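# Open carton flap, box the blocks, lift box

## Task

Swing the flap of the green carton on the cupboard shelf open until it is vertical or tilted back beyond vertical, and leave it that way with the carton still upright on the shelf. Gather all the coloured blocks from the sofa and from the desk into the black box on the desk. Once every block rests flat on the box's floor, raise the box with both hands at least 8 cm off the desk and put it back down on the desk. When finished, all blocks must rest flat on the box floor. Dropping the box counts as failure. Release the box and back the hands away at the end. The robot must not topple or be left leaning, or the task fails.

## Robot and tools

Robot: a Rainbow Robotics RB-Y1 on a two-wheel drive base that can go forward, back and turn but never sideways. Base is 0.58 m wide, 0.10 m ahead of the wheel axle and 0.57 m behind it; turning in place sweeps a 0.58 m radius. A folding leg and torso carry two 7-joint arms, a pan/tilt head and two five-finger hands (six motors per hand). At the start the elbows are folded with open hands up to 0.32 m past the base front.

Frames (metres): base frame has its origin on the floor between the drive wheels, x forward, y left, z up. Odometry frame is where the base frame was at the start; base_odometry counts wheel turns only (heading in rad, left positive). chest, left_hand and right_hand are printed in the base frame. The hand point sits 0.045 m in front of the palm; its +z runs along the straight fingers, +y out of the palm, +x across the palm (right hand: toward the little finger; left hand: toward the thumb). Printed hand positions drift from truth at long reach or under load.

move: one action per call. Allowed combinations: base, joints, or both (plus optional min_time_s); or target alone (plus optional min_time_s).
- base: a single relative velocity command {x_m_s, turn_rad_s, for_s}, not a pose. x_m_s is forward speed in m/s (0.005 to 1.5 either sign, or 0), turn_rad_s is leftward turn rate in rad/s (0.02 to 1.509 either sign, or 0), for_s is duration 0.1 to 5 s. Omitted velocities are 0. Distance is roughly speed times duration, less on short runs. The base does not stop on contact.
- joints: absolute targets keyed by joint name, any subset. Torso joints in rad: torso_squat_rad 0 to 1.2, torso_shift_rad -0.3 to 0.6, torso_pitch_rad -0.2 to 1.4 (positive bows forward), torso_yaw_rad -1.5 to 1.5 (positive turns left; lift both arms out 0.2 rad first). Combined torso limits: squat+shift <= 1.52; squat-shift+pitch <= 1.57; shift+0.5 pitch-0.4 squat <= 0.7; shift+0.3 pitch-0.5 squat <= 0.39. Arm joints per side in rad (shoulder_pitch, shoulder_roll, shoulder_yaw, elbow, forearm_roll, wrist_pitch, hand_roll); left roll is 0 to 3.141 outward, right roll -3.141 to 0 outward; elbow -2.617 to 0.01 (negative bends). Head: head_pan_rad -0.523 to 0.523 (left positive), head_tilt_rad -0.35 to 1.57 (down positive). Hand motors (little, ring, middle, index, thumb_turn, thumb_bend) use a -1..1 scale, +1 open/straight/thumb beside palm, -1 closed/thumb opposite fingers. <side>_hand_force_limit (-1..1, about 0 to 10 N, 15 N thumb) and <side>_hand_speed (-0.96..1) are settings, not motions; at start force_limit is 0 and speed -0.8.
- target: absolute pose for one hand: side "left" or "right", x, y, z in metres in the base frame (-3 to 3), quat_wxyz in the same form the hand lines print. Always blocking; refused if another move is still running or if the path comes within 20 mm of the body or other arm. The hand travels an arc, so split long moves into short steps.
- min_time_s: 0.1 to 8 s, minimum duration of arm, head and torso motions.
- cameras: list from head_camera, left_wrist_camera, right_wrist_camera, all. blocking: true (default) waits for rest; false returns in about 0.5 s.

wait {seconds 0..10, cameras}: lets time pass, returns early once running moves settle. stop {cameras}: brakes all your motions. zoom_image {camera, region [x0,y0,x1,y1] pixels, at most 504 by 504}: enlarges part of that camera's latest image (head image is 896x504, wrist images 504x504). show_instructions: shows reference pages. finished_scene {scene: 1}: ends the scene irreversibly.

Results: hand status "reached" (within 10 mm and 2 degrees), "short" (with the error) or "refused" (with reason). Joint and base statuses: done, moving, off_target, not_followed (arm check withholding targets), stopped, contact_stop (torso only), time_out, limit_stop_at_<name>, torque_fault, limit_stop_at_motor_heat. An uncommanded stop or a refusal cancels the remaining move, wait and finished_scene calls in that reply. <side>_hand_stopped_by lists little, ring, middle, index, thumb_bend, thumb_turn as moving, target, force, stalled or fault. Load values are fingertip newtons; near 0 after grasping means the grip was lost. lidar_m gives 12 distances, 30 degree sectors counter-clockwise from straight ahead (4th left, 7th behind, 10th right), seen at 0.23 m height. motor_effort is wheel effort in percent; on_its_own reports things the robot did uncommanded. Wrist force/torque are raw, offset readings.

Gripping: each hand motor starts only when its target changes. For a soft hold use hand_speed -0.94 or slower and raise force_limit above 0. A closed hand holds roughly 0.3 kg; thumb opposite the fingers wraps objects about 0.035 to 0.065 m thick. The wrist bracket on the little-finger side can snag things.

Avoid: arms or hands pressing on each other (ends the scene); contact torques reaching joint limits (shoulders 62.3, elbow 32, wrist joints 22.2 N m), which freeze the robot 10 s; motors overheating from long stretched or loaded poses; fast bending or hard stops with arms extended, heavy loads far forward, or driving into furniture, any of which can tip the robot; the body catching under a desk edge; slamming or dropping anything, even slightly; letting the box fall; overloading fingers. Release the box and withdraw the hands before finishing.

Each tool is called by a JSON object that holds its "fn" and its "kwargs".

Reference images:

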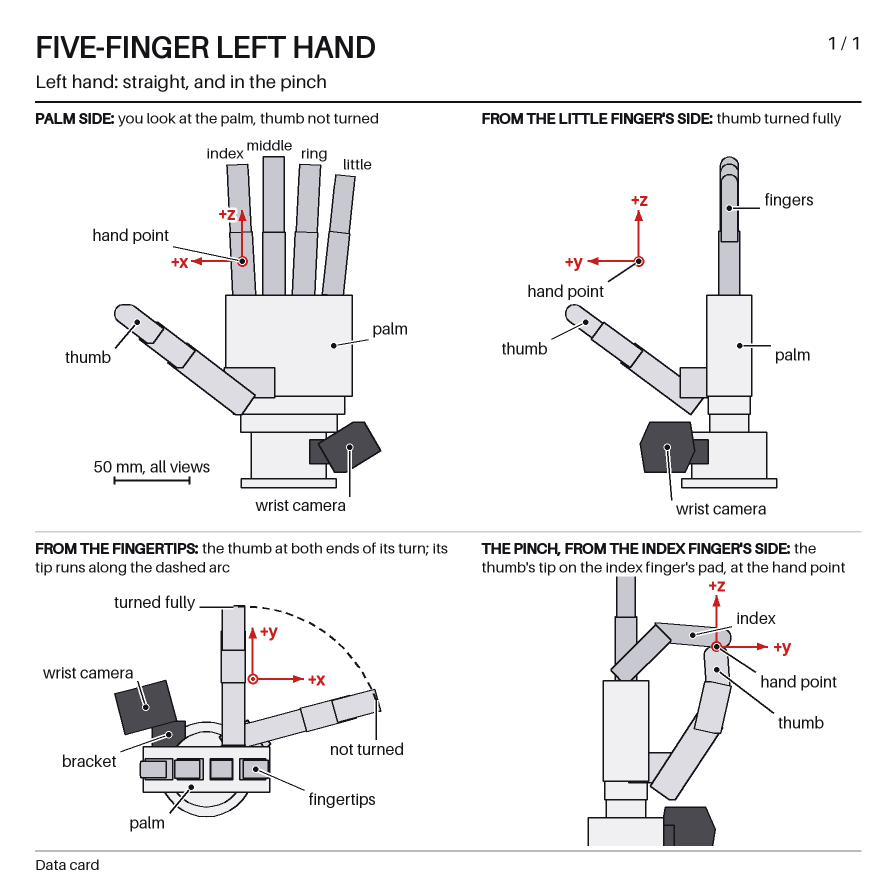

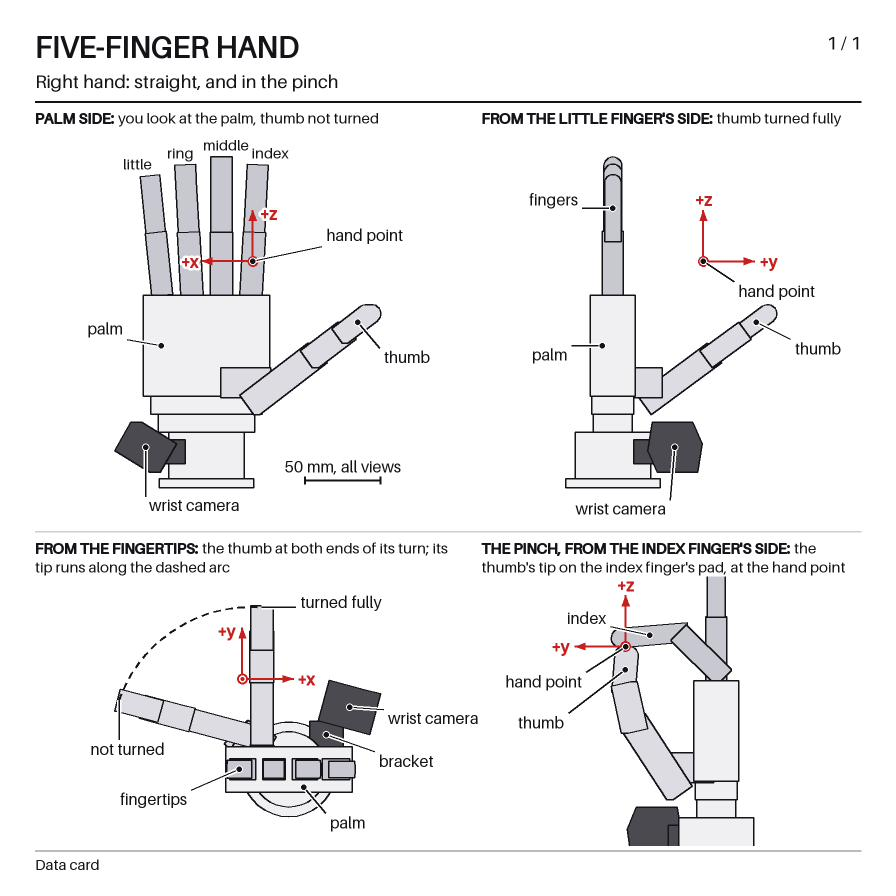

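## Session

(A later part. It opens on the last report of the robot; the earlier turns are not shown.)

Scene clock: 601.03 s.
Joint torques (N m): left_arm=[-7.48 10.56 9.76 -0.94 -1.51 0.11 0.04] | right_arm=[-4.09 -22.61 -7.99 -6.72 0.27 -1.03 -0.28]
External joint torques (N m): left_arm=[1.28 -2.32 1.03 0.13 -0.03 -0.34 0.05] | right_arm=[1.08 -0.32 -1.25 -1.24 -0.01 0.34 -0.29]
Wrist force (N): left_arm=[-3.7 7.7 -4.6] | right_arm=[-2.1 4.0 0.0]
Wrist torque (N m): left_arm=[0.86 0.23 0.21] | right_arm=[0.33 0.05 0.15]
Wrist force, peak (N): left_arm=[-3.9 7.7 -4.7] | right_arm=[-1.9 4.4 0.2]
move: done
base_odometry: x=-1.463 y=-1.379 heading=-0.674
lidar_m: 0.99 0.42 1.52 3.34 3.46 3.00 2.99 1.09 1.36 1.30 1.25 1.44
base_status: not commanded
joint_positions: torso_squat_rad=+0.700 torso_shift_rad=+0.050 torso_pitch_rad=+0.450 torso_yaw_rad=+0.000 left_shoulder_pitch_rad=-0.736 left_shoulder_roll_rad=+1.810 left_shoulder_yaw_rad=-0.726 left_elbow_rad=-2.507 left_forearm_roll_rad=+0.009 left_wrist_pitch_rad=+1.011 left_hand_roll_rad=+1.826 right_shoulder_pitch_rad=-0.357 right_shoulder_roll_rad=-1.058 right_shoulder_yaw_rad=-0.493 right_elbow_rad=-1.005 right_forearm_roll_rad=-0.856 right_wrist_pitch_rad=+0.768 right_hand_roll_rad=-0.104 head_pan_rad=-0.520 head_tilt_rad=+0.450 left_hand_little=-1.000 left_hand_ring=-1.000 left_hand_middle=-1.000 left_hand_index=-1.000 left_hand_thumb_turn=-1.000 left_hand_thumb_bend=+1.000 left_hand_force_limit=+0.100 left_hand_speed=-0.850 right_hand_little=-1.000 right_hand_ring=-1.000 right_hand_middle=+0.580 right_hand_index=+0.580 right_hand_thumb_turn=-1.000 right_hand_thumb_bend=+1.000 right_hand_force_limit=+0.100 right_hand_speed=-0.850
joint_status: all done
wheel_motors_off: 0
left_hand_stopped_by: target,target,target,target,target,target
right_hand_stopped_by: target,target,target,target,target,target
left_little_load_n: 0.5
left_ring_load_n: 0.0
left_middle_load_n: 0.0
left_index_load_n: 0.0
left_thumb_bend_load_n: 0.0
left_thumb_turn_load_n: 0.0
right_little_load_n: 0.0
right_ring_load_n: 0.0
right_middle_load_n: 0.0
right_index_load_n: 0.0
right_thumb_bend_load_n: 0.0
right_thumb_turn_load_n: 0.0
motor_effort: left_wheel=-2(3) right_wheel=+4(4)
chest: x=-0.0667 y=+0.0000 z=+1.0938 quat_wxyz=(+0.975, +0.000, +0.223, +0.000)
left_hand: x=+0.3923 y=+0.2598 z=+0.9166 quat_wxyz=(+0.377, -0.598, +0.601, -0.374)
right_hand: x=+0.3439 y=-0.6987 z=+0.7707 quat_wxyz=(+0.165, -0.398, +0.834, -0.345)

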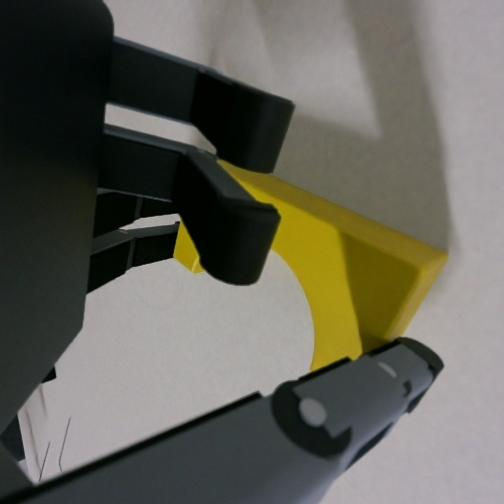

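{"fn": "move", "kwargs": {"joints": {"right_hand_index":0.48,"right_hand_middle":0.48}}}

{"fn": "move", "kwargs": {"joints": {"right_hand_index":0.38,"right_hand_middle":0.38}, "cameras": ["right_wrist_camera","head_camera"]}}

Scene clock: 602.03 s.
Joint torques (N m): left_arm=[-7.72 10.85 9.63 -0.94 -1.38 0.12 0.03] | right_arm=[-4.29 -22.56 -7.84 -6.68 0.32 -1.07 -0.26]
External joint torques (N m): left_arm=[1.04 -2.04 0.9 0.13 0.1 -0.33 0.04] | right_arm=[0.88 -0.28 -1.1 -1.19 0.03 0.29 -0.27]
Wrist force (N): left_arm=[-3.8 7.7 -4.4] | right_arm=[-2.3 3.2 -0.5]
Wrist torque (N m): left_arm=[0.84 0.25 0.21] | right_arm=[0.36 0.10 0.13]
Wrist force, peak (N): left_arm=[-3.8 7.8 -4.7] | right_arm=[-2.1 4.4 0.0]
move: done
base_odometry: x=-1.463 y=-1.379 heading=-0.674
lidar_m: 1.00 0.44 1.52 3.34 3.49 3.01 2.98 1.07 1.35 1.30 1.25 1.44
base_status: not commanded
joint_positions: torso_squat_rad=+0.700 torso_shift_rad=+0.050 torso_pitch_rad=+0.450 torso_yaw_rad=+0.000 left_shoulder_pitch_rad=-0.736 left_shoulder_roll_rad=+1.810 left_shoulder_yaw_rad=-0.726 left_elbow_rad=-2.507 left_forearm_roll_rad=+0.009 left_wrist_pitch_rad=+1.011 left_hand_roll_rad=+1.826 right_shoulder_pitch_rad=-0.357 right_shoulder_roll_rad=-1.058 right_shoulder_yaw_rad=-0.493 right_elbow_rad=-1.005 right_forearm_roll_rad=-0.856 right_wrist_pitch_rad=+0.768 right_hand_roll_rad=-0.104 head_pan_rad=-0.520 head_tilt_rad=+0.450 left_hand_little=-1.000 left_hand_ring=-1.000 left_hand_middle=-1.000 left_hand_index=-1.000 left_hand_thumb_turn=-1.000 left_hand_thumb_bend=+1.000 left_hand_force_limit=+0.100 left_hand_speed=-0.850 right_hand_little=-1.000 right_hand_ring=-1.000 right_hand_middle=+0.486 right_hand_index=+0.482 right_hand_thumb_turn=-1.000 right_hand_thumb_bend=+1.001 right_hand_force_limit=+0.100 right_hand_speed=-0.850
joint_status: all done
wheel_motors_off: 0
left_hand_stopped_by: target,target,target,target,target,target
right_hand_stopped_by: target,target,force,target,target,target
left_little_load_n: 0.0
left_ring_load_n: 0.0
left_middle_load_n: 0.0
left_index_load_n: 0.0
left_thumb_bend_load_n: 0.5
left_thumb_turn_load_n: 0.0
right_little_load_n: 0.0
right_ring_load_n: 0.0
right_middle_load_n: 5.0
right_index_load_n: 5.0
right_thumb_bend_load_n: 2.0
right_thumb_turn_load_n: 1.0
motor_effort: left_wheel=-3(3) right_wheel=+4(4)
chest: x=-0.0667 y=+0.0000 z=+1.0938 quat_wxyz=(+0.975, +0.000, +0.223, +0.000)
left_hand: x=+0.3923 y=+0.2598 z=+0.9166 quat_wxyz=(+0.377, -0.598, +0.601, -0.374)
right_hand: x=+0.3439 y=-0.6987 z=+0.7707 quat_wxyz=(+0.165, -0.398, +0.834, -0.345)
pictures: none

Scene clock: 602.50 s.
Joint torques (N m): left_arm=[-7.75 10.55 9.61 -1.06 -1.43 0.12 -0.02] | right_arm=[-4.15 -22.66 -7.79 -6.69 0.26 -1.11 -0.26]
External joint torques (N m): left_arm=[1 -2.34 0.88 0.01 0.05 -0.33 -0.01] | right_arm=[1.03 -0.38 -1.05 -1.2 -0.03 0.25 -0.26]
Wrist force (N): left_arm=[-3.7 7.7 -4.7] | right_arm=[-2.4 3.1 -1.3]
Wrist torque (N m): left_arm=[0.86 0.21 0.22] | right_arm=[0.39 0.12 0.12]
Wrist force, peak (N): left_arm=[-3.7 7.9 -4.7] | right_arm=[-2.3 3.5 -1.3]
move: off_target
base_odometry: x=-1.463 y=-1.379 heading=-0.674
lidar_m: 0.99 0.43 1.53 3.33 3.47 2.99 3.00 1.07 1.35 1.29 1.24 1.43
base_status: not commanded
joint_positions: torso_squat_rad=+0.700 torso_shift_rad=+0.050 torso_pitch_rad=+0.450 torso_yaw_rad=+0.000 left_shoulder_pitch_rad=-0.736 left_shoulder_roll_rad=+1.810 left_shoulder_yaw_rad=-0.726 left_elbow_rad=-2.507 left_forearm_roll_rad=+0.009 left_wrist_pitch_rad=+1.011 left_hand_roll_rad=+1.826 right_shoulder_pitch_rad=-0.357 right_shoulder_roll_rad=-1.058 right_shoulder_yaw_rad=-0.493 right_elbow_rad=-1.005 right_forearm_roll_rad=-0.856 right_wrist_pitch_rad=+0.768 right_hand_roll_rad=-0.104 head_pan_rad=-0.520 head_tilt_rad=+0.450 left_hand_little=-1.000 left_hand_ring=-1.000 left_hand_middle=-1.000 left_hand_index=-1.000 left_hand_thumb_turn=-1.000 left_hand_thumb_bend=+1.000 left_hand_force_limit=+0.100 left_hand_speed=-0.850 right_hand_little=-1.000 right_hand_ring=-1.000 right_hand_middle=+0.475 right_hand_index=+0.471 right_hand_thumb_turn=-1.000 right_hand_thumb_bend=+1.001 right_hand_force_limit=+0.100 right_hand_speed=-0.850
joint_status: right_hand_middle off_target (ended at +0.475, target +0.380); right_hand_index off_target (ended at +0.471, target +0.380)
wheel_motors_off: 0
left_hand_stopped_by: target,target,target,target,target,target
right_hand_stopped_by: target,target,force,force,target,target
left_little_load_n: 0.0
left_ring_load_n: 0.0
left_middle_load_n: 0.0
left_index_load_n: 0.0
left_thumb_bend_load_n: 0.0
left_thumb_turn_load_n: 0.0
right_little_load_n: 0.0
right_ring_load_n: 0.0
right_middle_load_n: 7.0
right_index_load_n: 7.0
right_thumb_bend_load_n: 3.0
right_thumb_turn_load_n: 1.0
motor_effort: left_wheel=-2(2) right_wheel=+4(4)
chest: x=-0.0667 y=+0.0000 z=+1.0938 quat_wxyz=(+0.975, +0.000, +0.223, +0.000)
left_hand: x=+0.3923 y=+0.2598 z=+0.9166 quat_wxyz=(+0.377, -0.598, +0.601, -0.374)
right_hand: x=+0.3439 y=-0.6987 z=+0.7707 quat_wxyz=(+0.165, -0.398, +0.834, -0.345)
pictures: head_camera, right_wrist_camera

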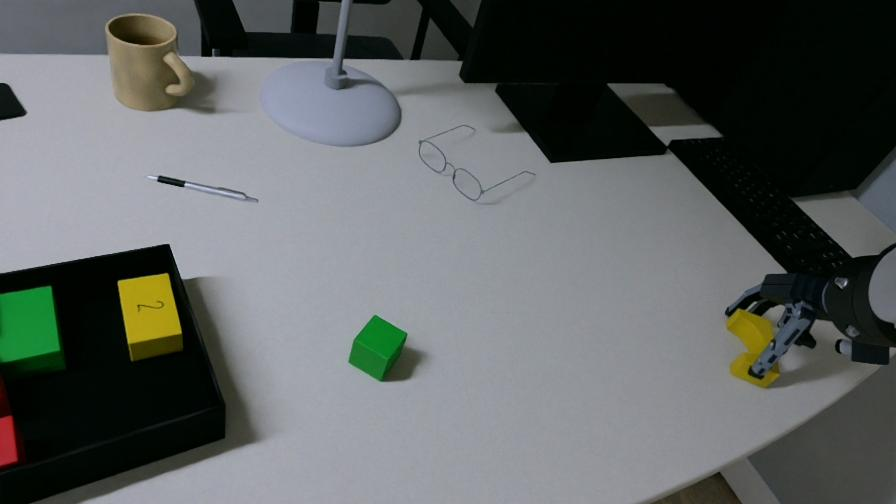

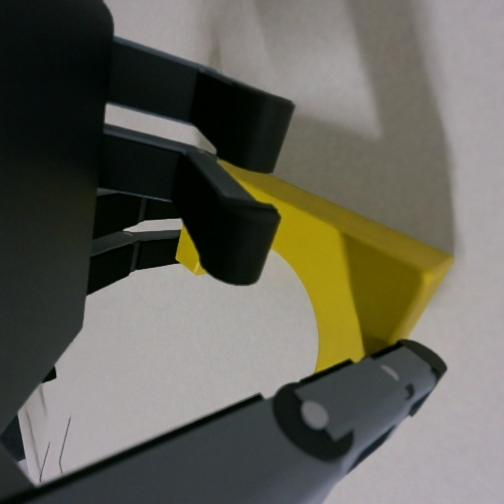

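{"fn": "move", "kwargs": {"joints": {"right_hand_index":0.75,"right_hand_middle":0.75}}}

{"fn": "move", "kwargs": {"target": {"side":"right","x":0.340,"y":-0.6956,"z":0.772,"quat_wxyz":[0.1855,-0.3887,0.8143,-0.3886]}}}

{"fn": "move", "kwargs": {"target": {"side":"right","x":0.340,"y":-0.6956,"z":0.767,"quat_wxyz":[0.1855,-0.3887,0.8143,-0.3886]}, "cameras": ["right_wrist_camera","head_camera"]}}

{"fn": "move", "kwargs": {"joints": {"right_hand_index":0.58,"right_hand_middle":0.58}}}

Scene clock: 604.70 s.
Joint torques (N m): left_arm=[-7.37 10.71 9.5 -0.78 -1.52 0.18 0.04] | right_arm=[-4.22 -22.64 -8.09 -6.74 0.29 -1.04 -0.27]
External joint torques (N m): left_arm=[1.39 -2.18 0.78 0.29 -0.04 -0.27 0.05] | right_arm=[0.95 -0.35 -1.35 -1.25 0.01 0.32 -0.28]
Wrist force (N): left_arm=[-3.7 7.7 -4.6] | right_arm=[-2.1 4.1 0.2]
Wrist torque (N m): left_arm=[0.85 0.22 0.22] | right_arm=[0.33 0.06 0.15]
Wrist force, peak (N): left_arm=[-3.7 7.9 -4.7] | right_arm=[-2.2 4.3 0.0]
move: done
base_odometry: x=-1.463 y=-1.379 heading=-0.674
lidar_m: 0.99 0.44 1.51 3.33 3.48 3.01 2.99 1.09 1.34 1.29 1.25 1.44
base_status: not commanded
joint_positions: torso_squat_rad=+0.700 torso_shift_rad=+0.050 torso_pitch_rad=+0.450 torso_yaw_rad=+0.000 left_shoulder_pitch_rad=-0.736 left_shoulder_roll_rad=+1.810 left_shoulder_yaw_rad=-0.726 left_elbow_rad=-2.507 left_forearm_roll_rad=+0.009 left_wrist_pitch_rad=+1.011 left_hand_roll_rad=+1.826 right_shoulder_pitch_rad=-0.357 right_shoulder_roll_rad=-1.058 right_shoulder_yaw_rad=-0.493 right_elbow_rad=-1.005 right_forearm_roll_rad=-0.856 right_wrist_pitch_rad=+0.768 right_hand_roll_rad=-0.104 head_pan_rad=-0.520 head_tilt_rad=+0.450 left_hand_little=-1.000 left_hand_ring=-1.000 left_hand_middle=-1.000 left_hand_index=-1.000 left_hand_thumb_turn=-1.000 left_hand_thumb_bend=+1.000 left_hand_force_limit=+0.100 left_hand_speed=-0.850 right_hand_little=-1.000 right_hand_ring=-1.000 right_hand_middle=+0.750 right_hand_index=+0.750 right_hand_thumb_turn=-1.000 right_hand_thumb_bend=+1.000 right_hand_force_limit=+0.100 right_hand_speed=-0.850
joint_status: all done
wheel_motors_off: 0
left_hand_stopped_by: target,target,target,target,target,target
right_hand_stopped_by: target,target,target,target,target,target
left_little_load_n: 0.0
left_ring_load_n: 0.0
left_middle_load_n: 0.0
left_index_load_n: 0.0
left_thumb_bend_load_n: 0.0
left_thumb_turn_load_n: 0.0
right_little_load_n: 0.0
right_ring_load_n: 0.0
right_middle_load_n: 0.0
right_index_load_n: 0.0
right_thumb_bend_load_n: 0.0
right_thumb_turn_load_n: 0.0
motor_effort: left_wheel=-2(3) right_wheel=+4(4)
chest: x=-0.0667 y=+0.0000 z=+1.0938 quat_wxyz=(+0.975, +0.000, +0.223, +0.000)
left_hand: x=+0.3923 y=+0.2598 z=+0.9166 quat_wxyz=(+0.377, -0.598, +0.601, -0.374)
right_hand: x=+0.3439 y=-0.6987 z=+0.7707 quat_wxyz=(+0.165, -0.398, +0.834, -0.345)
pictures: none

Scene clock: 605.53 s.
Joint torques (N m): left_arm=[-7.91 10.35 9.5 -1.04 -1.48 0.17 0.03] | right_arm=[-3.44 -20.48 -9.73 -7.72 0.22 -1.37 -0.35]
External joint torques (N m): left_arm=[0.85 -2.54 0.77 0.03 0.01 -0.28 0.04] | right_arm=[0.32 0.26 -2.19 -2.06 -0.14 0.11 -0.36]
Wrist force (N): left_arm=[-3.7 7.7 -4.5] | right_arm=[-2.3 4.5 -0.1]
Wrist torque (N m): left_arm=[0.84 0.22 0.22] | right_arm=[0.37 0.13 0.12]
Wrist force, peak (N): left_arm=[-3.9 7.8 -4.7] | right_arm=[-1.9 5.6 -0.2]
move: done
base_odometry: x=-1.463 y=-1.379 heading=-0.674
lidar_m: 0.99 0.44 1.53 3.34 3.48 3.00 3.00 1.09 1.37 1.29 1.24 1.44
base_status: not commanded
joint_positions: torso_squat_rad=+0.700 torso_shift_rad=+0.050 torso_pitch_rad=+0.450 torso_yaw_rad=+0.000 left_shoulder_pitch_rad=-0.736 left_shoulder_roll_rad=+1.810 left_shoulder_yaw_rad=-0.726 left_elbow_rad=-2.507 left_forearm_roll_rad=+0.009 left_wrist_pitch_rad=+1.011 left_hand_roll_rad=+1.826 right_shoulder_pitch_rad=-0.228 right_shoulder_roll_rad=-0.974 right_shoulder_yaw_rad=-0.555 right_elbow_rad=-1.180 right_forearm_roll_rad=-0.772 right_wrist_pitch_rad=+0.677 right_hand_roll_rad=-0.191 head_pan_rad=-0.520 head_tilt_rad=+0.450 left_hand_little=-1.000 left_hand_ring=-1.000 left_hand_middle=-1.000 left_hand_index=-1.000 left_hand_thumb_turn=-1.000 left_hand_thumb_bend=+1.000 left_hand_force_limit=+0.100 left_hand_speed=-0.850 right_hand_little=-1.000 right_hand_ring=-1.000 right_hand_middle=+0.750 right_hand_index=+0.750 right_hand_thumb_turn=-1.000 right_hand_thumb_bend=+1.000 right_hand_force_limit=+0.100 right_hand_speed=-0.850
joint_status: all done
wheel_motors_off: 0
left_hand_stopped_by: target,target,target,target,target,target
right_hand_stopped_by: target,target,target,target,target,target
left_little_load_n: 0.0
left_ring_load_n: 0.0
left_middle_load_n: 0.5
left_index_load_n: 0.5
left_thumb_bend_load_n: 0.0
left_thumb_turn_load_n: 0.0
right_little_load_n: 0.0
right_ring_load_n: 0.0
right_middle_load_n: 0.0
right_index_load_n: 0.0
right_thumb_bend_load_n: 0.0
right_thumb_turn_load_n: 0.0
motor_effort: left_wheel=-2(2) right_wheel=+4(5)
chest: x=-0.0667 y=+0.0000 z=+1.0938 quat_wxyz=(+0.975, +0.000, +0.223, +0.000)
left_hand: x=+0.3923 y=+0.2598 z=+0.9166 quat_wxyz=(+0.377, -0.598, +0.601, -0.374)
right_hand: x=+0.3399 y=-0.6953 z=+0.7722 quat_wxyz=(+0.187, -0.390, +0.814, -0.387)
right_hand_status: reached (checked arc that bows 5 mm and turns the hand up to 6 deg, planned for 0.5 s): 0 mm and 0.4 deg off.
pictures: none

Scene clock: 606.07 s.
Joint torques (N m): left_arm=[-7.55 10.59 9.56 -0.96 -1.45 0.22 -0.03] | right_arm=[-4.67 -20.68 -8.26 -6.69 0.21 -1.5 -0.19]
External joint torques (N m): left_arm=[1.21 -2.3 0.83 0.11 0.03 -0.23 -0.02] | right_arm=[-0.86 0.02 -0.81 -0.97 -0.15 -0.03 -0.19]
Wrist force (N): left_arm=[-3.7 7.7 -4.6] | right_arm=[-2.6 4.7 -0.3]
Wrist torque (N m): left_arm=[0.85 0.23 0.22] | right_arm=[0.40 0.18 0.12]
Wrist force, peak (N): left_arm=[-4.0 7.7 -4.8] | right_arm=[-2.6 5.9 0.1]
move: done
base_odometry: x=-1.463 y=-1.379 heading=-0.674
lidar_m: 1.01 0.44 1.52 3.34 3.47 3.00 2.99 1.09 1.37 1.29 1.25 1.44
base_status: not commanded
joint_positions: torso_squat_rad=+0.700 torso_shift_rad=+0.050 torso_pitch_rad=+0.450 torso_yaw_rad=+0.000 left_shoulder_pitch_rad=-0.736 left_shoulder_roll_rad=+1.810 left_shoulder_yaw_rad=-0.726 left_elbow_rad=-2.507 left_forearm_roll_rad=+0.009 left_wrist_pitch_rad=+1.011 left_hand_roll_rad=+1.826 right_shoulder_pitch_rad=-0.235 right_shoulder_roll_rad=-0.964 right_shoulder_yaw_rad=-0.549 right_elbow_rad=-1.171 right_forearm_roll_rad=-0.755 right_wrist_pitch_rad=+0.665 right_hand_roll_rad=-0.196 head_pan_rad=-0.520 head_tilt_rad=+0.450 left_hand_little=-1.000 left_hand_ring=-1.000 left_hand_middle=-1.000 left_hand_index=-1.000 left_hand_thumb_turn=-1.000 left_hand_thumb_bend=+1.000 left_hand_force_limit=+0.100 left_hand_speed=-0.850 right_hand_little=-1.000 right_hand_ring=-1.000 right_hand_middle=+0.750 right_hand_index=+0.750 right_hand_thumb_turn=-1.000 right_hand_thumb_bend=+1.000 right_hand_force_limit=+0.100 right_hand_speed=-0.850
joint_status: all done
wheel_motors_off: 0
left_hand_stopped_by: target,target,target,target,target,target
right_hand_stopped_by: target,target,target,target,target,target
left_little_load_n: 0.0
left_ring_load_n: 0.0
left_middle_load_n: 0.0
left_index_load_n: 0.0
left_thumb_bend_load_n: -0.5
left_thumb_turn_load_n: 0.0
right_little_load_n: 0.0
right_ring_load_n: 0.0
right_middle_load_n: 0.0
right_index_load_n: 0.0
right_thumb_bend_load_n: 0.0
right_thumb_turn_load_n: 0.0
motor_effort: left_wheel=-2(2) right_wheel=+4(5)
chest: x=-0.0666 y=+0.0000 z=+1.0938 quat_wxyz=(+0.975, +0.000, +0.223, +0.000)
left_hand: x=+0.3923 y=+0.2598 z=+0.9166 quat_wxyz=(+0.377, -0.598, +0.601, -0.374)
right_hand: x=+0.3397 y=-0.6954 z=+0.7669 quat_wxyz=(+0.186, -0.389, +0.815, -0.388)
right_hand_status: reached (checked arc that bows 0 mm and turns the hand up to 0 deg, planned for 0.1 s): 0 mm and 0.0 deg off.
pictures: head_camera, right_wrist_camera

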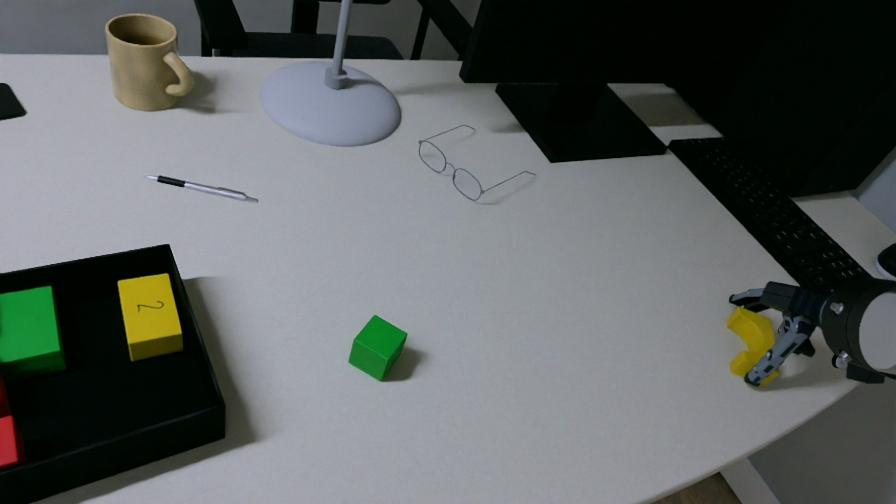

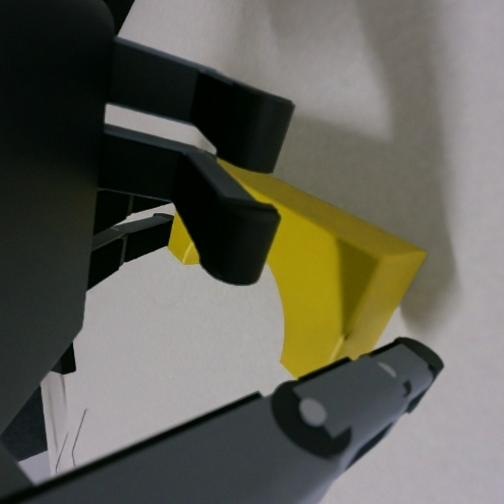

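Scene clock: 606.97 s.
Joint torques (N m): left_arm=[-7.71 10.7 9.84 -0.68 -1.48 0.13 0.08] | right_arm=[-4.47 -20.92 -8.33 -6.72 0.28 -1.42 -0.21]
External joint torques (N m): left_arm=[1.05 -2.19 1.12 0.39 0 -0.32 0.08] | right_arm=[-0.67 -0.21 -0.88 -1 -0.08 0.05 -0.22]
Wrist force (N): left_arm=[-3.7 7.7 -4.6] | right_arm=[-2.4 4.7 -0.3]
Wrist torque (N m): left_arm=[0.85 0.22 0.22] | right_arm=[0.46 0.16 0.14]
Wrist force, peak (N): left_arm=[-3.8 7.8 -4.6] | right_arm=[-2.7 4.6 -0.2]
move: done
base_odometry: x=-1.463 y=-1.379 heading=-0.674
lidar_m: 1.01 0.44 1.53 3.33 3.48 3.00 2.99 1.08 1.36 1.29 1.24 1.43
base_status: not commanded
joint_positions: torso_squat_rad=+0.700 torso_shift_rad=+0.050 torso_pitch_rad=+0.450 torso_yaw_rad=+0.000 left_shoulder_pitch_rad=-0.736 left_shoulder_roll_rad=+1.810 left_shoulder_yaw_rad=-0.726 left_elbow_rad=-2.507 left_forearm_roll_rad=+0.009 left_wrist_pitch_rad=+1.011 left_hand_roll_rad=+1.826 right_shoulder_pitch_rad=-0.235 right_shoulder_roll_rad=-0.964 right_shoulder_yaw_rad=-0.549 right_elbow_rad=-1.171 right_forearm_roll_rad=-0.755 right_wrist_pitch_rad=+0.665 right_hand_roll_rad=-0.196 head_pan_rad=-0.520 head_tilt_rad=+0.450 left_hand_little=-1.000 left_hand_ring=-1.000 left_hand_middle=-1.000 left_hand_index=-1.000 left_hand_thumb_turn=-1.000 left_hand_thumb_bend=+1.000 left_hand_force_limit=+0.100 left_hand_speed=-0.850 right_hand_little=-1.000 right_hand_ring=-1.000 right_hand_middle=+0.580 right_hand_index=+0.580 right_hand_thumb_turn=-1.000 right_hand_thumb_bend=+1.000 right_hand_force_limit=+0.100 right_hand_speed=-0.850
joint_status: all done
wheel_motors_off: 0
left_hand_stopped_by: target,target,target,target,target,target
right_hand_stopped_by: target,target,target,target,target,target
left_little_load_n: 0.0
left_ring_load_n: 0.0
left_middle_load_n: 0.0
left_index_load_n: 0.0
left_thumb_bend_load_n: 0.0
left_thumb_turn_load_n: 0.0
right_little_load_n: 0.0
right_ring_load_n: 0.0
right_middle_load_n: 0.0
right_index_load_n: 0.0
right_thumb_bend_load_n: 0.0
right_thumb_turn_load_n: 0.0
motor_effort: left_wheel=-2(3) right_wheel=+4(4)
chest: x=-0.0666 y=+0.0000 z=+1.0938 quat_wxyz=(+0.975, +0.000, +0.223, +0.000)
left_hand: x=+0.3923 y=+0.2598 z=+0.9166 quat_wxyz=(+0.377, -0.598, +0.601, -0.374)
right_hand: x=+0.3397 y=-0.6954 z=+0.7669 quat_wxyz=(+0.186, -0.389, +0.815, -0.388)
pictures: none

{"fn": "move", "kwargs": {"joints": {"right_hand_index":0.5,"right_hand_middle":0.5}}}

{"fn": "move", "kwargs": {"joints": {"right_hand_index":0.42,"right_hand_middle":0.42}, "cameras": ["right_wrist_camera","head_camera"]}}

{"fn": "zoom_image", "kwargs": {"camera": "head_camera", "region": [710, 270, 840, 400]}}

Scene clock: 607.97 s.
Joint torques (N m): left_arm=[-7.49 10.8 9.77 -0.84 -1.45 0.05 0.04] | right_arm=[-4.67 -20.81 -8.35 -6.77 0.29 -1.25 -0.14]
External joint torques (N m): left_arm=[1.27 -2.09 1.05 0.23 0.03 -0.4 0.05] | right_arm=[-0.86 -0.1 -0.9 -1.05 -0.08 0.23 -0.14]
Wrist force (N): left_arm=[-3.7 7.8 -4.5] | right_arm=[-2.4 3.6 -1.2]
Wrist torque (N m): left_arm=[0.86 0.22 0.22] | right_arm=[0.53 0.17 0.13]
Wrist force, peak (N): left_arm=[-3.9 7.8 -4.5] | right_arm=[-2.2 4.8 0.1]
move: done
base_odometry: x=-1.463 y=-1.379 heading=-0.674
lidar_m: 0.99 0.43 1.53 3.33 3.48 3.02 2.98 1.09 1.37 1.29 1.23 1.42
base_status: not commanded
joint_positions: torso_squat_rad=+0.700 torso_shift_rad=+0.050 torso_pitch_rad=+0.450 torso_yaw_rad=+0.000 left_shoulder_pitch_rad=-0.736 left_shoulder_roll_rad=+1.810 left_shoulder_yaw_rad=-0.726 left_elbow_rad=-2.507 left_forearm_roll_rad=+0.009 left_wrist_pitch_rad=+1.011 left_hand_roll_rad=+1.826 right_shoulder_pitch_rad=-0.235 right_shoulder_roll_rad=-0.964 right_shoulder_yaw_rad=-0.549 right_elbow_rad=-1.171 right_forearm_roll_rad=-0.755 right_wrist_pitch_rad=+0.665 right_hand_roll_rad=-0.196 head_pan_rad=-0.520 head_tilt_rad=+0.450 left_hand_little=-1.000 left_hand_ring=-1.000 left_hand_middle=-1.000 left_hand_index=-1.000 left_hand_thumb_turn=-1.000 left_hand_thumb_bend=+1.000 left_hand_force_limit=+0.100 left_hand_speed=-0.850 right_hand_little=-1.000 right_hand_ring=-1.000 right_hand_middle=+0.503 right_hand_index=+0.501 right_hand_thumb_turn=-1.000 right_hand_thumb_bend=+1.001 right_hand_force_limit=+0.100 right_hand_speed=-0.850
joint_status: all done
wheel_motors_off: 0
left_hand_stopped_by: target,target,target,target,target,target
right_hand_stopped_by: target,target,force,target,target,target
left_little_load_n: 0.0
left_ring_load_n: 0.0
left_middle_load_n: 0.0
left_index_load_n: 0.0
left_thumb_bend_load_n: 0.0
left_thumb_turn_load_n: 0.0
right_little_load_n: 0.0
right_ring_load_n: 0.0
right_middle_load_n: 5.5
right_index_load_n: 4.0
right_thumb_bend_load_n: 1.5
right_thumb_turn_load_n: 0.5
motor_effort: left_wheel=-2(3) right_wheel=+4(4)
chest: x=-0.0666 y=+0.0000 z=+1.0938 quat_wxyz=(+0.975, +0.000, +0.223, +0.000)
left_hand: x=+0.3923 y=+0.2598 z=+0.9166 quat_wxyz=(+0.377, -0.598, +0.601, -0.374)
right_hand: x=+0.3397 y=-0.6954 z=+0.7669 quat_wxyz=(+0.186, -0.389, +0.815, -0.388)
pictures: none

Scene clock: 608.40 s.
Joint torques (N m): left_arm=[-7.59 10.86 9.67 -0.91 -1.44 0.09 0.09] | right_arm=[-4.55 -20.77 -8.08 -6.74 0.22 -1.15 -0.21]
External joint torques (N m): left_arm=[1.17 -2.02 0.94 0.16 0.04 -0.36 0.09] | right_arm=[-0.74 -0.07 -0.63 -1.02 -0.14 0.33 -0.22]
Wrist force (N): left_arm=[-3.8 7.7 -4.7] | right_arm=[-2.4 3.2 -1.7]
Wrist torque (N m): left_arm=[0.87 0.23 0.22] | right_arm=[0.50 0.17 0.10]
Wrist force, peak (N): left_arm=[-3.7 7.8 -4.7] | right_arm=[-2.5 3.3 -1.8]
move: off_target
base_odometry: x=-1.463 y=-1.379 heading=-0.674
lidar_m: 1.00 0.44 1.52 3.34 3.47 3.01 2.97 1.07 1.36 1.30 1.25 1.42
base_status: not commanded
joint_positions: torso_squat_rad=+0.700 torso_shift_rad=+0.050 torso_pitch_rad=+0.450 torso_yaw_rad=+0.000 left_shoulder_pitch_rad=-0.736 left_shoulder_roll_rad=+1.810 left_shoulder_yaw_rad=-0.726 left_elbow_rad=-2.507 left_forearm_roll_rad=+0.009 left_wrist_pitch_rad=+1.011 left_hand_roll_rad=+1.826 right_shoulder_pitch_rad=-0.235 right_shoulder_roll_rad=-0.964 right_shoulder_yaw_rad=-0.549 right_elbow_rad=-1.171 right_forearm_roll_rad=-0.755 right_wrist_pitch_rad=+0.665 right_hand_roll_rad=-0.196 head_pan_rad=-0.520 head_tilt_rad=+0.450 left_hand_little=-1.000 left_hand_ring=-1.000 left_hand_middle=-1.000 left_hand_index=-1.000 left_hand_thumb_turn=-1.000 left_hand_thumb_bend=+1.000 left_hand_force_limit=+0.100 left_hand_speed=-0.850 right_hand_little=-1.000 right_hand_ring=-1.000 right_hand_middle=+0.492 right_hand_index=+0.490 right_hand_thumb_turn=-1.000 right_hand_thumb_bend=+1.001 right_hand_force_limit=+0.100 right_hand_speed=-0.850
joint_status: right_hand_middle off_target (ended at +0.492, target +0.420); right_hand_index off_target (ended at +0.490, target +0.420)
wheel_motors_off: 0
left_hand_stopped_by: target,target,target,target,target,target
right_hand_stopped_by: target,target,force,force,target,target
left_little_load_n: 0.0
left_ring_load_n: 0.0
left_middle_load_n: 0.0
left_index_load_n: 0.0
left_thumb_bend_load_n: 0.0
left_thumb_turn_load_n: 0.0
right_little_load_n: 0.0
right_ring_load_n: 0.0
right_middle_load_n: 8.0
right_index_load_n: 6.5
right_thumb_bend_load_n: 2.5
right_thumb_turn_load_n: 1.0
motor_effort: left_wheel=-2(3) right_wheel=+4(4)
chest: x=-0.0666 y=+0.0000 z=+1.0938 quat_wxyz=(+0.975, +0.000, +0.223, +0.000)
left_hand: x=+0.3923 y=+0.2598 z=+0.9166 quat_wxyz=(+0.377, -0.598, +0.601, -0.374)
right_hand: x=+0.3398 y=-0.6954 z=+0.7669 quat_wxyz=(+0.186, -0.389, +0.815, -0.388)
pictures: head_camera, right_wrist_camera

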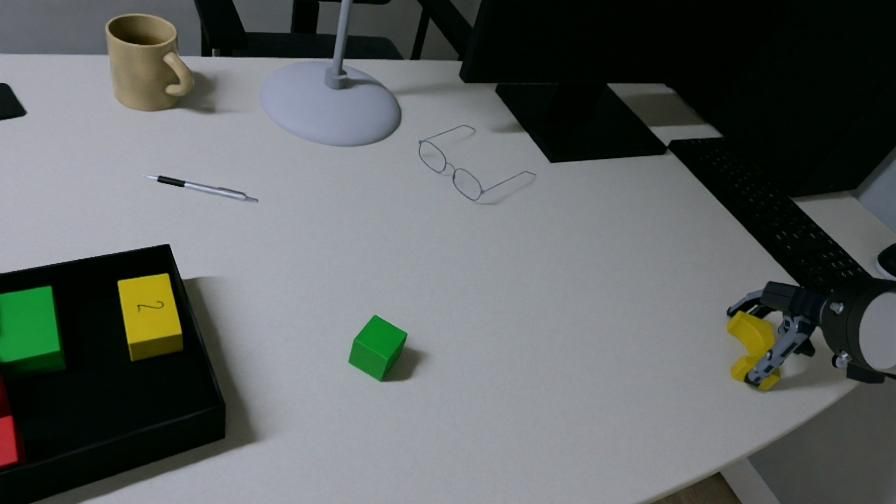

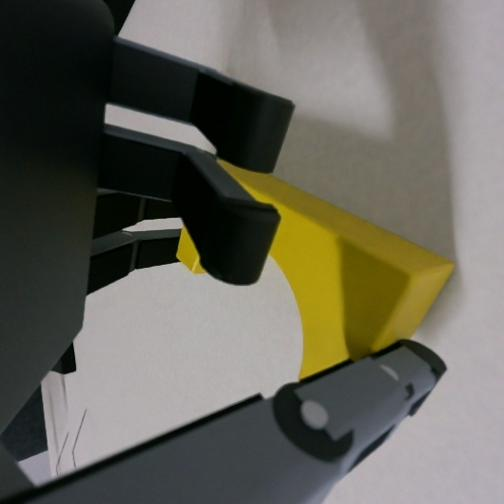

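Scaled by 3.877 from the camera's image (finer frame: 1280x720).

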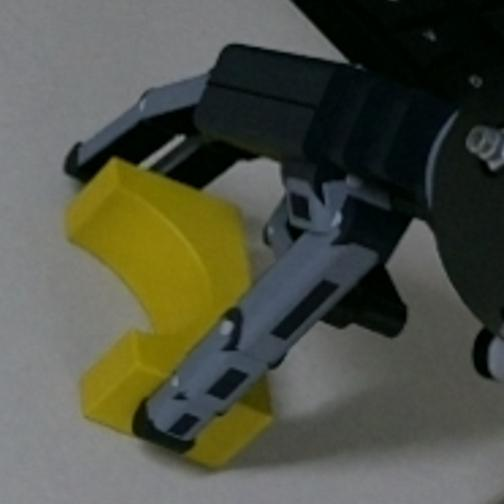

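{"fn": "move", "kwargs": {"target": {"side":"right","x":0.340,"y":-0.6956,"z":0.785,"quat_wxyz":[0.1855,-0.3887,0.8143,-0.3886]}, "min_time_s": 1.5, "cameras": ["right_wrist_camera","head_camera"]}}

{"fn": "zoom_image", "kwargs": {"camera": "head_camera", "region": [710, 270, 840, 400]}}

Scene clock: 610.63 s.
Joint torques (N m): left_arm=[-7.68 10.78 9.47 -0.87 -1.5 0.05 0.09] | right_arm=[-2.59 -22.79 -10.55 -7.86 0.17 -1.17 -0.52]
External joint torques (N m): left_arm=[1.08 -2.11 0.74 0.2 -0.02 -0.4 0.1] | right_arm=[1.1 -2.13 -2.79 -2.26 -0.22 0.3 -0.53]
Wrist force (N): left_arm=[-3.9 7.6 -4.6] | right_arm=[-2.3 5.1 0.2]
Wrist torque (N m): left_arm=[0.84 0.24 0.21] | right_arm=[0.42 0.11 0.14]
Wrist force, peak (N): left_arm=[-3.7 8.0 -4.6] | right_arm=[-2.4 5.3 0.1]
move: done
base_odometry: x=-1.463 y=-1.379 heading=-0.674
lidar_m: 1.00 0.44 1.52 3.33 3.48 3.00 3.00 1.08 1.35 1.30 1.25 1.43
base_status: not commanded
joint_positions: torso_squat_rad=+0.700 torso_shift_rad=+0.050 torso_pitch_rad=+0.450 torso_yaw_rad=+0.000 left_shoulder_pitch_rad=-0.736 left_shoulder_roll_rad=+1.810 left_shoulder_yaw_rad=-0.726 left_elbow_rad=-2.507 left_forearm_roll_rad=+0.009 left_wrist_pitch_rad=+1.011 left_hand_roll_rad=+1.826 right_shoulder_pitch_rad=-0.211 right_shoulder_roll_rad=-0.986 right_shoulder_yaw_rad=-0.572 right_elbow_rad=-1.221 right_forearm_roll_rad=-0.758 right_wrist_pitch_rad=+0.711 right_hand_roll_rad=-0.223 head_pan_rad=-0.520 head_tilt_rad=+0.450 left_hand_little=-1.000 left_hand_ring=-1.000 left_hand_middle=-1.000 left_hand_index=-1.000 left_hand_thumb_turn=-1.000 left_hand_thumb_bend=+1.000 left_hand_force_limit=+0.100 left_hand_speed=-0.850 right_hand_little=-1.000 right_hand_ring=-1.000 right_hand_middle=+0.492 right_hand_index=+0.490 right_hand_thumb_turn=-1.000 right_hand_thumb_bend=+1.001 right_hand_force_limit=+0.100 right_hand_speed=-0.850
joint_status: all done
wheel_motors_off: 0
left_hand_stopped_by: target,target,target,target,target,target
right_hand_stopped_by: target,target,force,force,target,target
left_little_load_n: 0.0
left_ring_load_n: 0.0
left_middle_load_n: 0.0
left_index_load_n: 0.0
left_thumb_bend_load_n: 0.0
left_thumb_turn_load_n: 0.0
right_little_load_n: 0.0
right_ring_load_n: 0.0
right_middle_load_n: 7.5
right_index_load_n: 6.5
right_thumb_bend_load_n: 2.5
right_thumb_turn_load_n: 1.0
motor_effort: left_wheel=-2(3) right_wheel=+4(4)
chest: x=-0.0666 y=+0.0000 z=+1.0938 quat_wxyz=(+0.975, +0.000, +0.223, +0.000)
left_hand: x=+0.3923 y=+0.2598 z=+0.9166 quat_wxyz=(+0.377, -0.598, +0.601, -0.374)
right_hand: x=+0.3399 y=-0.6953 z=+0.7844 quat_wxyz=(+0.186, -0.389, +0.815, -0.388)
right_hand_status: reached (checked arc that bows 2 mm and turns the hand up to 0 deg, planned for 1.5 s): 1 mm and 0.1 deg off.
pictures: head_camera, right_wrist_camera

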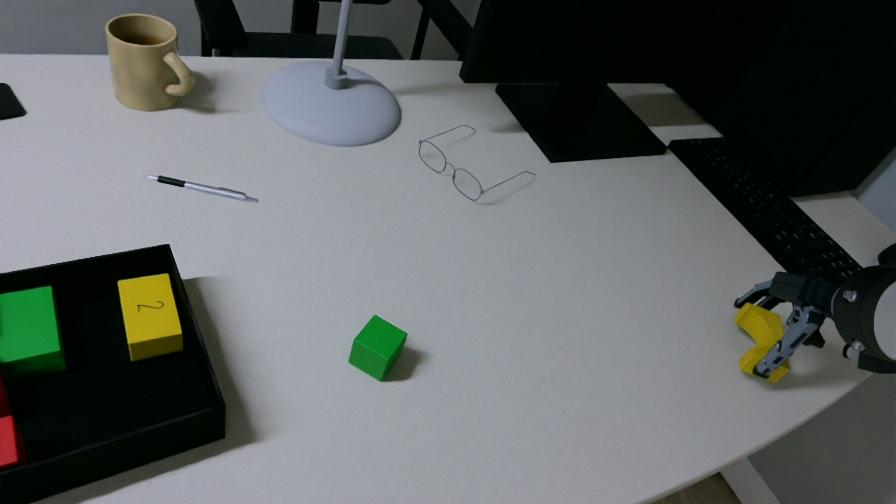

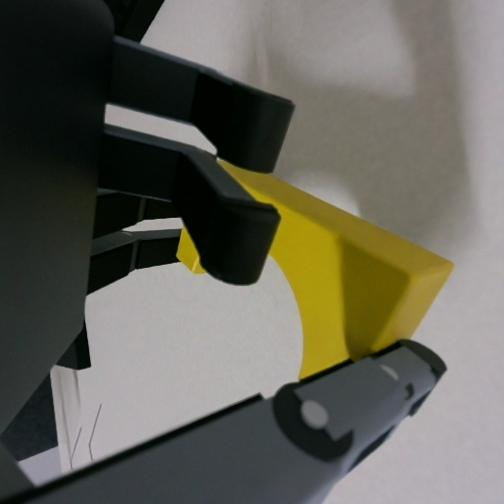

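Scaled by 3.877 from the camera's image (finer frame: 1280x720).

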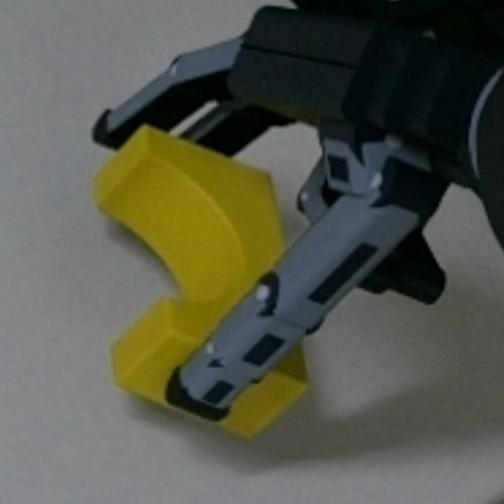

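{"fn": "move", "kwargs": {"target": {"side":"right","x":0.325,"y":-0.67,"z":0.85,"quat_wxyz":[0.1855,-0.3887,0.8143,-0.3886]}, "min_time_s": 2}}

{"fn": "move", "kwargs": {"target": {"side":"right","x":0.32,"y":-0.58,"z":0.90,"quat_wxyz":[0.2168,-0.4543,0.7782,-0.3714]}, "min_time_s": 2}}

{"fn": "move", "kwargs": {"target": {"side":"right","x":0.35,"y":-0.47,"z":0.92,"quat_wxyz":[0.2468,-0.5172,0.7393,-0.3529]}, "min_time_s": 2}}

{"fn": "move", "kwargs": {"target": {"side":"right","x":0.40,"y":-0.36,"z":0.93,"quat_wxyz":[0.3045,-0.638,0.638,-0.3045]}, "min_time_s": 2.5, "cameras": ["right_wrist_camera"]}}

Scene clock: 613.57 s.
Joint torques (N m): left_arm=[-7.69 10.65 9.32 -0.93 -1.38 0.14 0.08] | right_arm=[-1.15 -20.55 -12.29 -6.96 0.72 -1.15 -0.44]
External joint torques (N m): left_arm=[1.07 -2.24 0.59 0.14 0.1 -0.31 0.09] | right_arm=[1.19 -1.91 -3.15 -2.15 0.1 0.24 -0.45]
Wrist force (N): left_arm=[-3.7 7.8 -4.6] | right_arm=[-2.1 4.5 0.1]
Wrist torque (N m): left_arm=[0.86 0.21 0.21] | right_arm=[0.34 0.05 0.14]
Wrist force, peak (N): left_arm=[-3.7 7.9 -4.6] | right_arm=[-2.6 5.3 0.1]
move: done
base_odometry: x=-1.463 y=-1.379 heading=-0.674
lidar_m: 1.00 0.44 1.52 3.35 3.49 3.00 3.00 1.07 1.36 1.29 1.24 1.45
base_status: not commanded
joint_positions: torso_squat_rad=+0.700 torso_shift_rad=+0.050 torso_pitch_rad=+0.450 torso_yaw_rad=+0.000 left_shoulder_pitch_rad=-0.736 left_shoulder_roll_rad=+1.810 left_shoulder_yaw_rad=-0.726 left_elbow_rad=-2.507 left_forearm_roll_rad=+0.009 left_wrist_pitch_rad=+1.011 left_hand_roll_rad=+1.826 right_shoulder_pitch_rad=-0.030 right_shoulder_roll_rad=-1.023 right_shoulder_yaw_rad=-0.707 right_elbow_rad=-1.542 right_forearm_roll_rad=-0.752 right_wrist_pitch_rad=+0.908 right_hand_roll_rad=-0.391 head_pan_rad=-0.520 head_tilt_rad=+0.450 left_hand_little=-1.000 left_hand_ring=-1.000 left_hand_middle=-1.000 left_hand_index=-1.000 left_hand_thumb_turn=-1.000 left_hand_thumb_bend=+1.000 left_hand_force_limit=+0.100 left_hand_speed=-0.850 right_hand_little=-1.000 right_hand_ring=-1.000 right_hand_middle=+0.492 right_hand_index=+0.490 right_hand_thumb_turn=-1.000 right_hand_thumb_bend=+1.001 right_hand_force_limit=+0.100 right_hand_speed=-0.850
joint_status: all done
wheel_motors_off: 0
left_hand_stopped_by: target,target,target,target,target,target
right_hand_stopped_by: target,target,force,force,target,target
left_little_load_n: 0.0
left_ring_load_n: 0.0
left_middle_load_n: 0.0
left_index_load_n: 0.0
left_thumb_bend_load_n: -0.5
left_thumb_turn_load_n: 0.0
right_little_load_n: 0.0
right_ring_load_n: 0.0
right_middle_load_n: 7.5
right_index_load_n: 6.5
right_thumb_bend_load_n: 2.5
right_thumb_turn_load_n: 1.0
motor_effort: left_wheel=-2(3) right_wheel=+4(4)
chest: x=-0.0666 y=+0.0000 z=+1.0938 quat_wxyz=(+0.975, +0.000, +0.223, +0.000)
left_hand: x=+0.3923 y=+0.2598 z=+0.9166 quat_wxyz=(+0.377, -0.598, +0.601, -0.374)
right_hand: x=+0.3249 y=-0.6700 z=+0.8495 quat_wxyz=(+0.186, -0.389, +0.815, -0.388)
right_hand_status: reached (checked arc that bows 10 mm and turns the hand up to 2 deg, planned for 2.0 s): 0 mm and 0.1 deg off.
pictures: none

Scene clock: 615.90 s.
Joint torques (N m): left_arm=[-7.63 10.68 9.46 -1.06 -1.45 0.1 -0.03] | right_arm=[-0.44 -14.2 -12.5 -5.85 0.59 -1.05 -0.46]
External joint torques (N m): left_arm=[1.13 -2.21 0.73 0.01 0.04 -0.35 -0.02] | right_arm=[1.02 1.04 -2.96 -2 -0.12 0.32 -0.47]
Wrist force (N): left_arm=[-3.7 7.8 -4.5] | right_arm=[-2.1 4.7 0.1]
Wrist torque (N m): left_arm=[0.86 0.23 0.21] | right_arm=[0.34 0.08 0.15]
Wrist force, peak (N): left_arm=[-3.7 7.9 -4.6] | right_arm=[-2.4 5.2 0.2]
move: done
base_odometry: x=-1.463 y=-1.379 heading=-0.674
lidar_m: 0.99 0.45 1.52 3.33 3.48 3.01 2.99 1.08 1.36 1.30 1.25 1.44
base_status: not commanded
joint_positions: torso_squat_rad=+0.700 torso_shift_rad=+0.050 torso_pitch_rad=+0.450 torso_yaw_rad=+0.000 left_shoulder_pitch_rad=-0.736 left_shoulder_roll_rad=+1.810 left_shoulder_yaw_rad=-0.726 left_elbow_rad=-2.507 left_forearm_roll_rad=+0.009 left_wrist_pitch_rad=+1.011 left_hand_roll_rad=+1.826 right_shoulder_pitch_rad=+0.117 right_shoulder_roll_rad=-1.004 right_shoulder_yaw_rad=-0.827 right_elbow_rad=-1.929 right_forearm_roll_rad=-0.837 right_wrist_pitch_rad=+1.072 right_hand_roll_rad=-0.441 head_pan_rad=-0.520 head_tilt_rad=+0.450 left_hand_little=-1.000 left_hand_ring=-1.000 left_hand_middle=-1.000 left_hand_index=-1.000 left_hand_thumb_turn=-1.000 left_hand_thumb_bend=+1.000 left_hand_force_limit=+0.100 left_hand_speed=-0.850 right_hand_little=-1.000 right_hand_ring=-1.000 right_hand_middle=+0.492 right_hand_index=+0.490 right_hand_thumb_turn=-1.000 right_hand_thumb_bend=+1.001 right_hand_force_limit=+0.100 right_hand_speed=-0.850
joint_status: all done
wheel_motors_off: 0
left_hand_stopped_by: target,target,target,target,target,target
right_hand_stopped_by: target,target,force,force,target,target
left_little_load_n: 0.0
left_ring_load_n: 0.0
left_middle_load_n: 0.0
left_index_load_n: 0.0
left_thumb_bend_load_n: 0.0
left_thumb_turn_load_n: 0.0
right_little_load_n: 0.0
right_ring_load_n: 0.0
right_middle_load_n: 8.0
right_index_load_n: 6.5
right_thumb_bend_load_n: 2.5
right_thumb_turn_load_n: 1.0
motor_effort: left_wheel=-2(3) right_wheel=+4(4)
chest: x=-0.0666 y=+0.0000 z=+1.0938 quat_wxyz=(+0.975, +0.000, +0.223, +0.000)
left_hand: x=+0.3923 y=+0.2598 z=+0.9166 quat_wxyz=(+0.377, -0.598, +0.601, -0.374)
right_hand: x=+0.3204 y=-0.5804 z=+0.8995 quat_wxyz=(+0.217, -0.455, +0.779, -0.371)
right_hand_status: reached (checked arc that bows 11 mm and turns the hand up to 10 deg, planned for 2.0 s): 1 mm and 0.1 deg off.
pictures: none

Scene clock: 618.23 s.
Joint torques (N m): left_arm=[-7.67 10.46 9.55 -0.96 -1.46 0.12 0.05] | right_arm=[-4.81 -15.73 -9.29 -4.95 1.1 -0.98 -0.44]
External joint torques (N m): left_arm=[1.09 -2.43 0.82 0.11 0.02 -0.33 0.06] | right_arm=[-1.46 -1.94 -0.18 -1.81 0.16 0.27 -0.45]
Wrist force (N): left_arm=[-3.7 7.8 -4.5] | right_arm=[-2.2 4.8 0.2]
Wrist torque (N m): left_arm=[0.86 0.22 0.22] | right_arm=[0.36 0.10 0.14]
Wrist force, peak (N): left_arm=[-3.8 7.8 -4.7] | right_arm=[-2.7 5.1 -0.1]
move: done
base_odometry: x=-1.463 y=-1.379 heading=-0.674
lidar_m: 0.99 0.43 1.53 3.34 3.47 3.01 2.99 1.08 1.36 1.29 1.24 1.43
base_status: not commanded
joint_positions: torso_squat_rad=+0.700 torso_shift_rad=+0.050 torso_pitch_rad=+0.450 torso_yaw_rad=+0.000 left_shoulder_pitch_rad=-0.736 left_shoulder_roll_rad=+1.810 left_shoulder_yaw_rad=-0.726 left_elbow_rad=-2.507 left_forearm_roll_rad=+0.009 left_wrist_pitch_rad=+1.011 left_hand_roll_rad=+1.826 right_shoulder_pitch_rad=+0.041 right_shoulder_roll_rad=-1.066 right_shoulder_yaw_rad=-0.713 right_elbow_rad=-2.185 right_forearm_roll_rad=-0.796 right_wrist_pitch_rad=+1.199 right_hand_roll_rad=-0.607 head_pan_rad=-0.520 head_tilt_rad=+0.450 left_hand_little=-1.000 left_hand_ring=-1.000 left_hand_middle=-1.000 left_hand_index=-1.000 left_hand_thumb_turn=-1.000 left_hand_thumb_bend=+1.000 left_hand_force_limit=+0.100 left_hand_speed=-0.850 right_hand_little=-1.000 right_hand_ring=-1.000 right_hand_middle=+0.492 right_hand_index=+0.490 right_hand_thumb_turn=-1.000 right_hand_thumb_bend=+1.001 right_hand_force_limit=+0.100 right_hand_speed=-0.850
joint_status: all done
wheel_motors_off: 0
left_hand_stopped_by: target,target,target,target,target,target
right_hand_stopped_by: target,target,force,force,target,target
left_little_load_n: 0.0
left_ring_load_n: 0.0
left_middle_load_n: 0.0
left_index_load_n: 0.0
left_thumb_bend_load_n: 0.0
left_thumb_turn_load_n: 0.0
right_little_load_n: 0.0
right_ring_load_n: 0.0
right_middle_load_n: 7.5
right_index_load_n: 6.5
right_thumb_bend_load_n: 2.5
right_thumb_turn_load_n: 1.0
motor_effort: left_wheel=-2(3) right_wheel=+4(4)
chest: x=-0.0666 y=+0.0000 z=+1.0938 quat_wxyz=(+0.975, +0.000, +0.223, +0.000)
left_hand: x=+0.3923 y=+0.2598 z=+0.9166 quat_wxyz=(+0.377, -0.598, +0.601, -0.374)
right_hand: x=+0.3498 y=-0.4704 z=+0.9200 quat_wxyz=(+0.248, -0.517, +0.739, -0.353)
right_hand_status: reached (checked arc that bows 4 mm and turns the hand up to 9 deg, planned for 2.0 s): 0 mm and 0.1 deg off.
pictures: none

Scene clock: 621.07 s.
Joint torques (N m): left_arm=[-7.81 10.55 9.36 -0.88 -1.46 0.05 0.1] | right_arm=[-8.43 -16.25 -9.65 -2.03 0.73 -1.42 -0.18]
External joint torques (N m): left_arm=[0.95 -2.33 0.64 0.19 0.02 -0.4 0.11] | right_arm=[-1.4 -1.96 -0.02 0.36 -0.11 -0.13 -0.18]
Wrist force (N): left_arm=[-3.7 7.8 -4.5] | right_arm=[-2.7 4.9 0.0]
Wrist torque (N m): left_arm=[0.87 0.23 0.21] | right_arm=[0.41 0.22 0.26]
Wrist force, peak (N): left_arm=[-3.9 7.9 -4.5] | right_arm=[-2.6 5.2 -0.1]
move: done
base_odometry: x=-1.463 y=-1.379 heading=-0.674
lidar_m: 1.01 0.44 1.52 3.34 3.47 3.00 3.00 1.08 1.37 1.29 1.24 1.44
base_status: not commanded
joint_positions: torso_squat_rad=+0.700 torso_shift_rad=+0.050 torso_pitch_rad=+0.450 torso_yaw_rad=+0.000 left_shoulder_pitch_rad=-0.736 left_shoulder_roll_rad=+1.810 left_shoulder_yaw_rad=-0.726 left_elbow_rad=-2.507 left_forearm_roll_rad=+0.009 left_wrist_pitch_rad=+1.011 left_hand_roll_rad=+1.826 right_shoulder_pitch_rad=-0.194 right_shoulder_roll_rad=-1.251 right_shoulder_yaw_rad=-0.432 right_elbow_rad=-2.156 right_forearm_roll_rad=-0.930 right_wrist_pitch_rad=+1.089 right_hand_roll_rad=-0.547 head_pan_rad=-0.520 head_tilt_rad=+0.450 left_hand_little=-1.000 left_hand_ring=-1.000 left_hand_middle=-1.000 left_hand_index=-1.000 left_hand_thumb_turn=-1.000 left_hand_thumb_bend=+1.000 left_hand_force_limit=+0.100 left_hand_speed=-0.850 right_hand_little=-1.000 right_hand_ring=-1.000 right_hand_middle=+0.492 right_hand_index=+0.490 right_hand_thumb_turn=-1.000 right_hand_thumb_bend=+1.001 right_hand_force_limit=+0.100 right_hand_speed=-0.850
joint_status: all done
wheel_motors_off: 0
left_hand_stopped_by: target,target,target,target,target,target
right_hand_stopped_by: target,target,force,force,target,target
left_little_load_n: 0.0
left_ring_load_n: 0.0
left_middle_load_n: 0.0
left_index_load_n: 0.0
left_thumb_bend_load_n: 0.0
left_thumb_turn_load_n: 0.0
right_little_load_n: 0.0
right_ring_load_n: 0.0
right_middle_load_n: 7.5
right_index_load_n: 6.5
right_thumb_bend_load_n: 2.5
right_thumb_turn_load_n: 1.0
motor_effort: left_wheel=-2(3) right_wheel=+4(4)
chest: x=-0.0666 y=+0.0000 z=+1.0938 quat_wxyz=(+0.975, +0.000, +0.223, +0.000)
left_hand: x=+0.3923 y=+0.2598 z=+0.9166 quat_wxyz=(+0.377, -0.598, +0.601, -0.374)
right_hand: x=+0.3998 y=-0.3600 z=+0.9298 quat_wxyz=(+0.305, -0.638, +0.638, -0.304)
right_hand_status: reached (checked arc that bows 8 mm and turns the hand up to 20 deg, planned for 2.5 s): 0 mm and 0.0 deg off.

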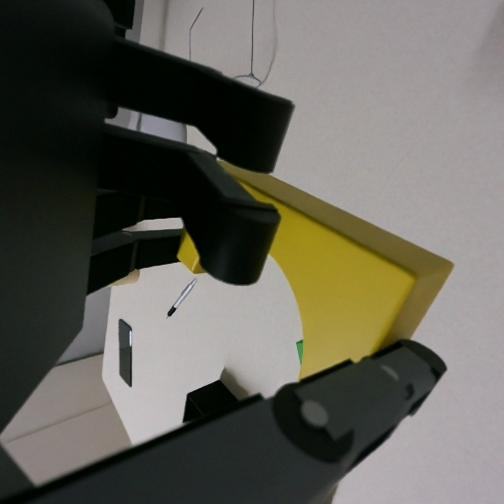

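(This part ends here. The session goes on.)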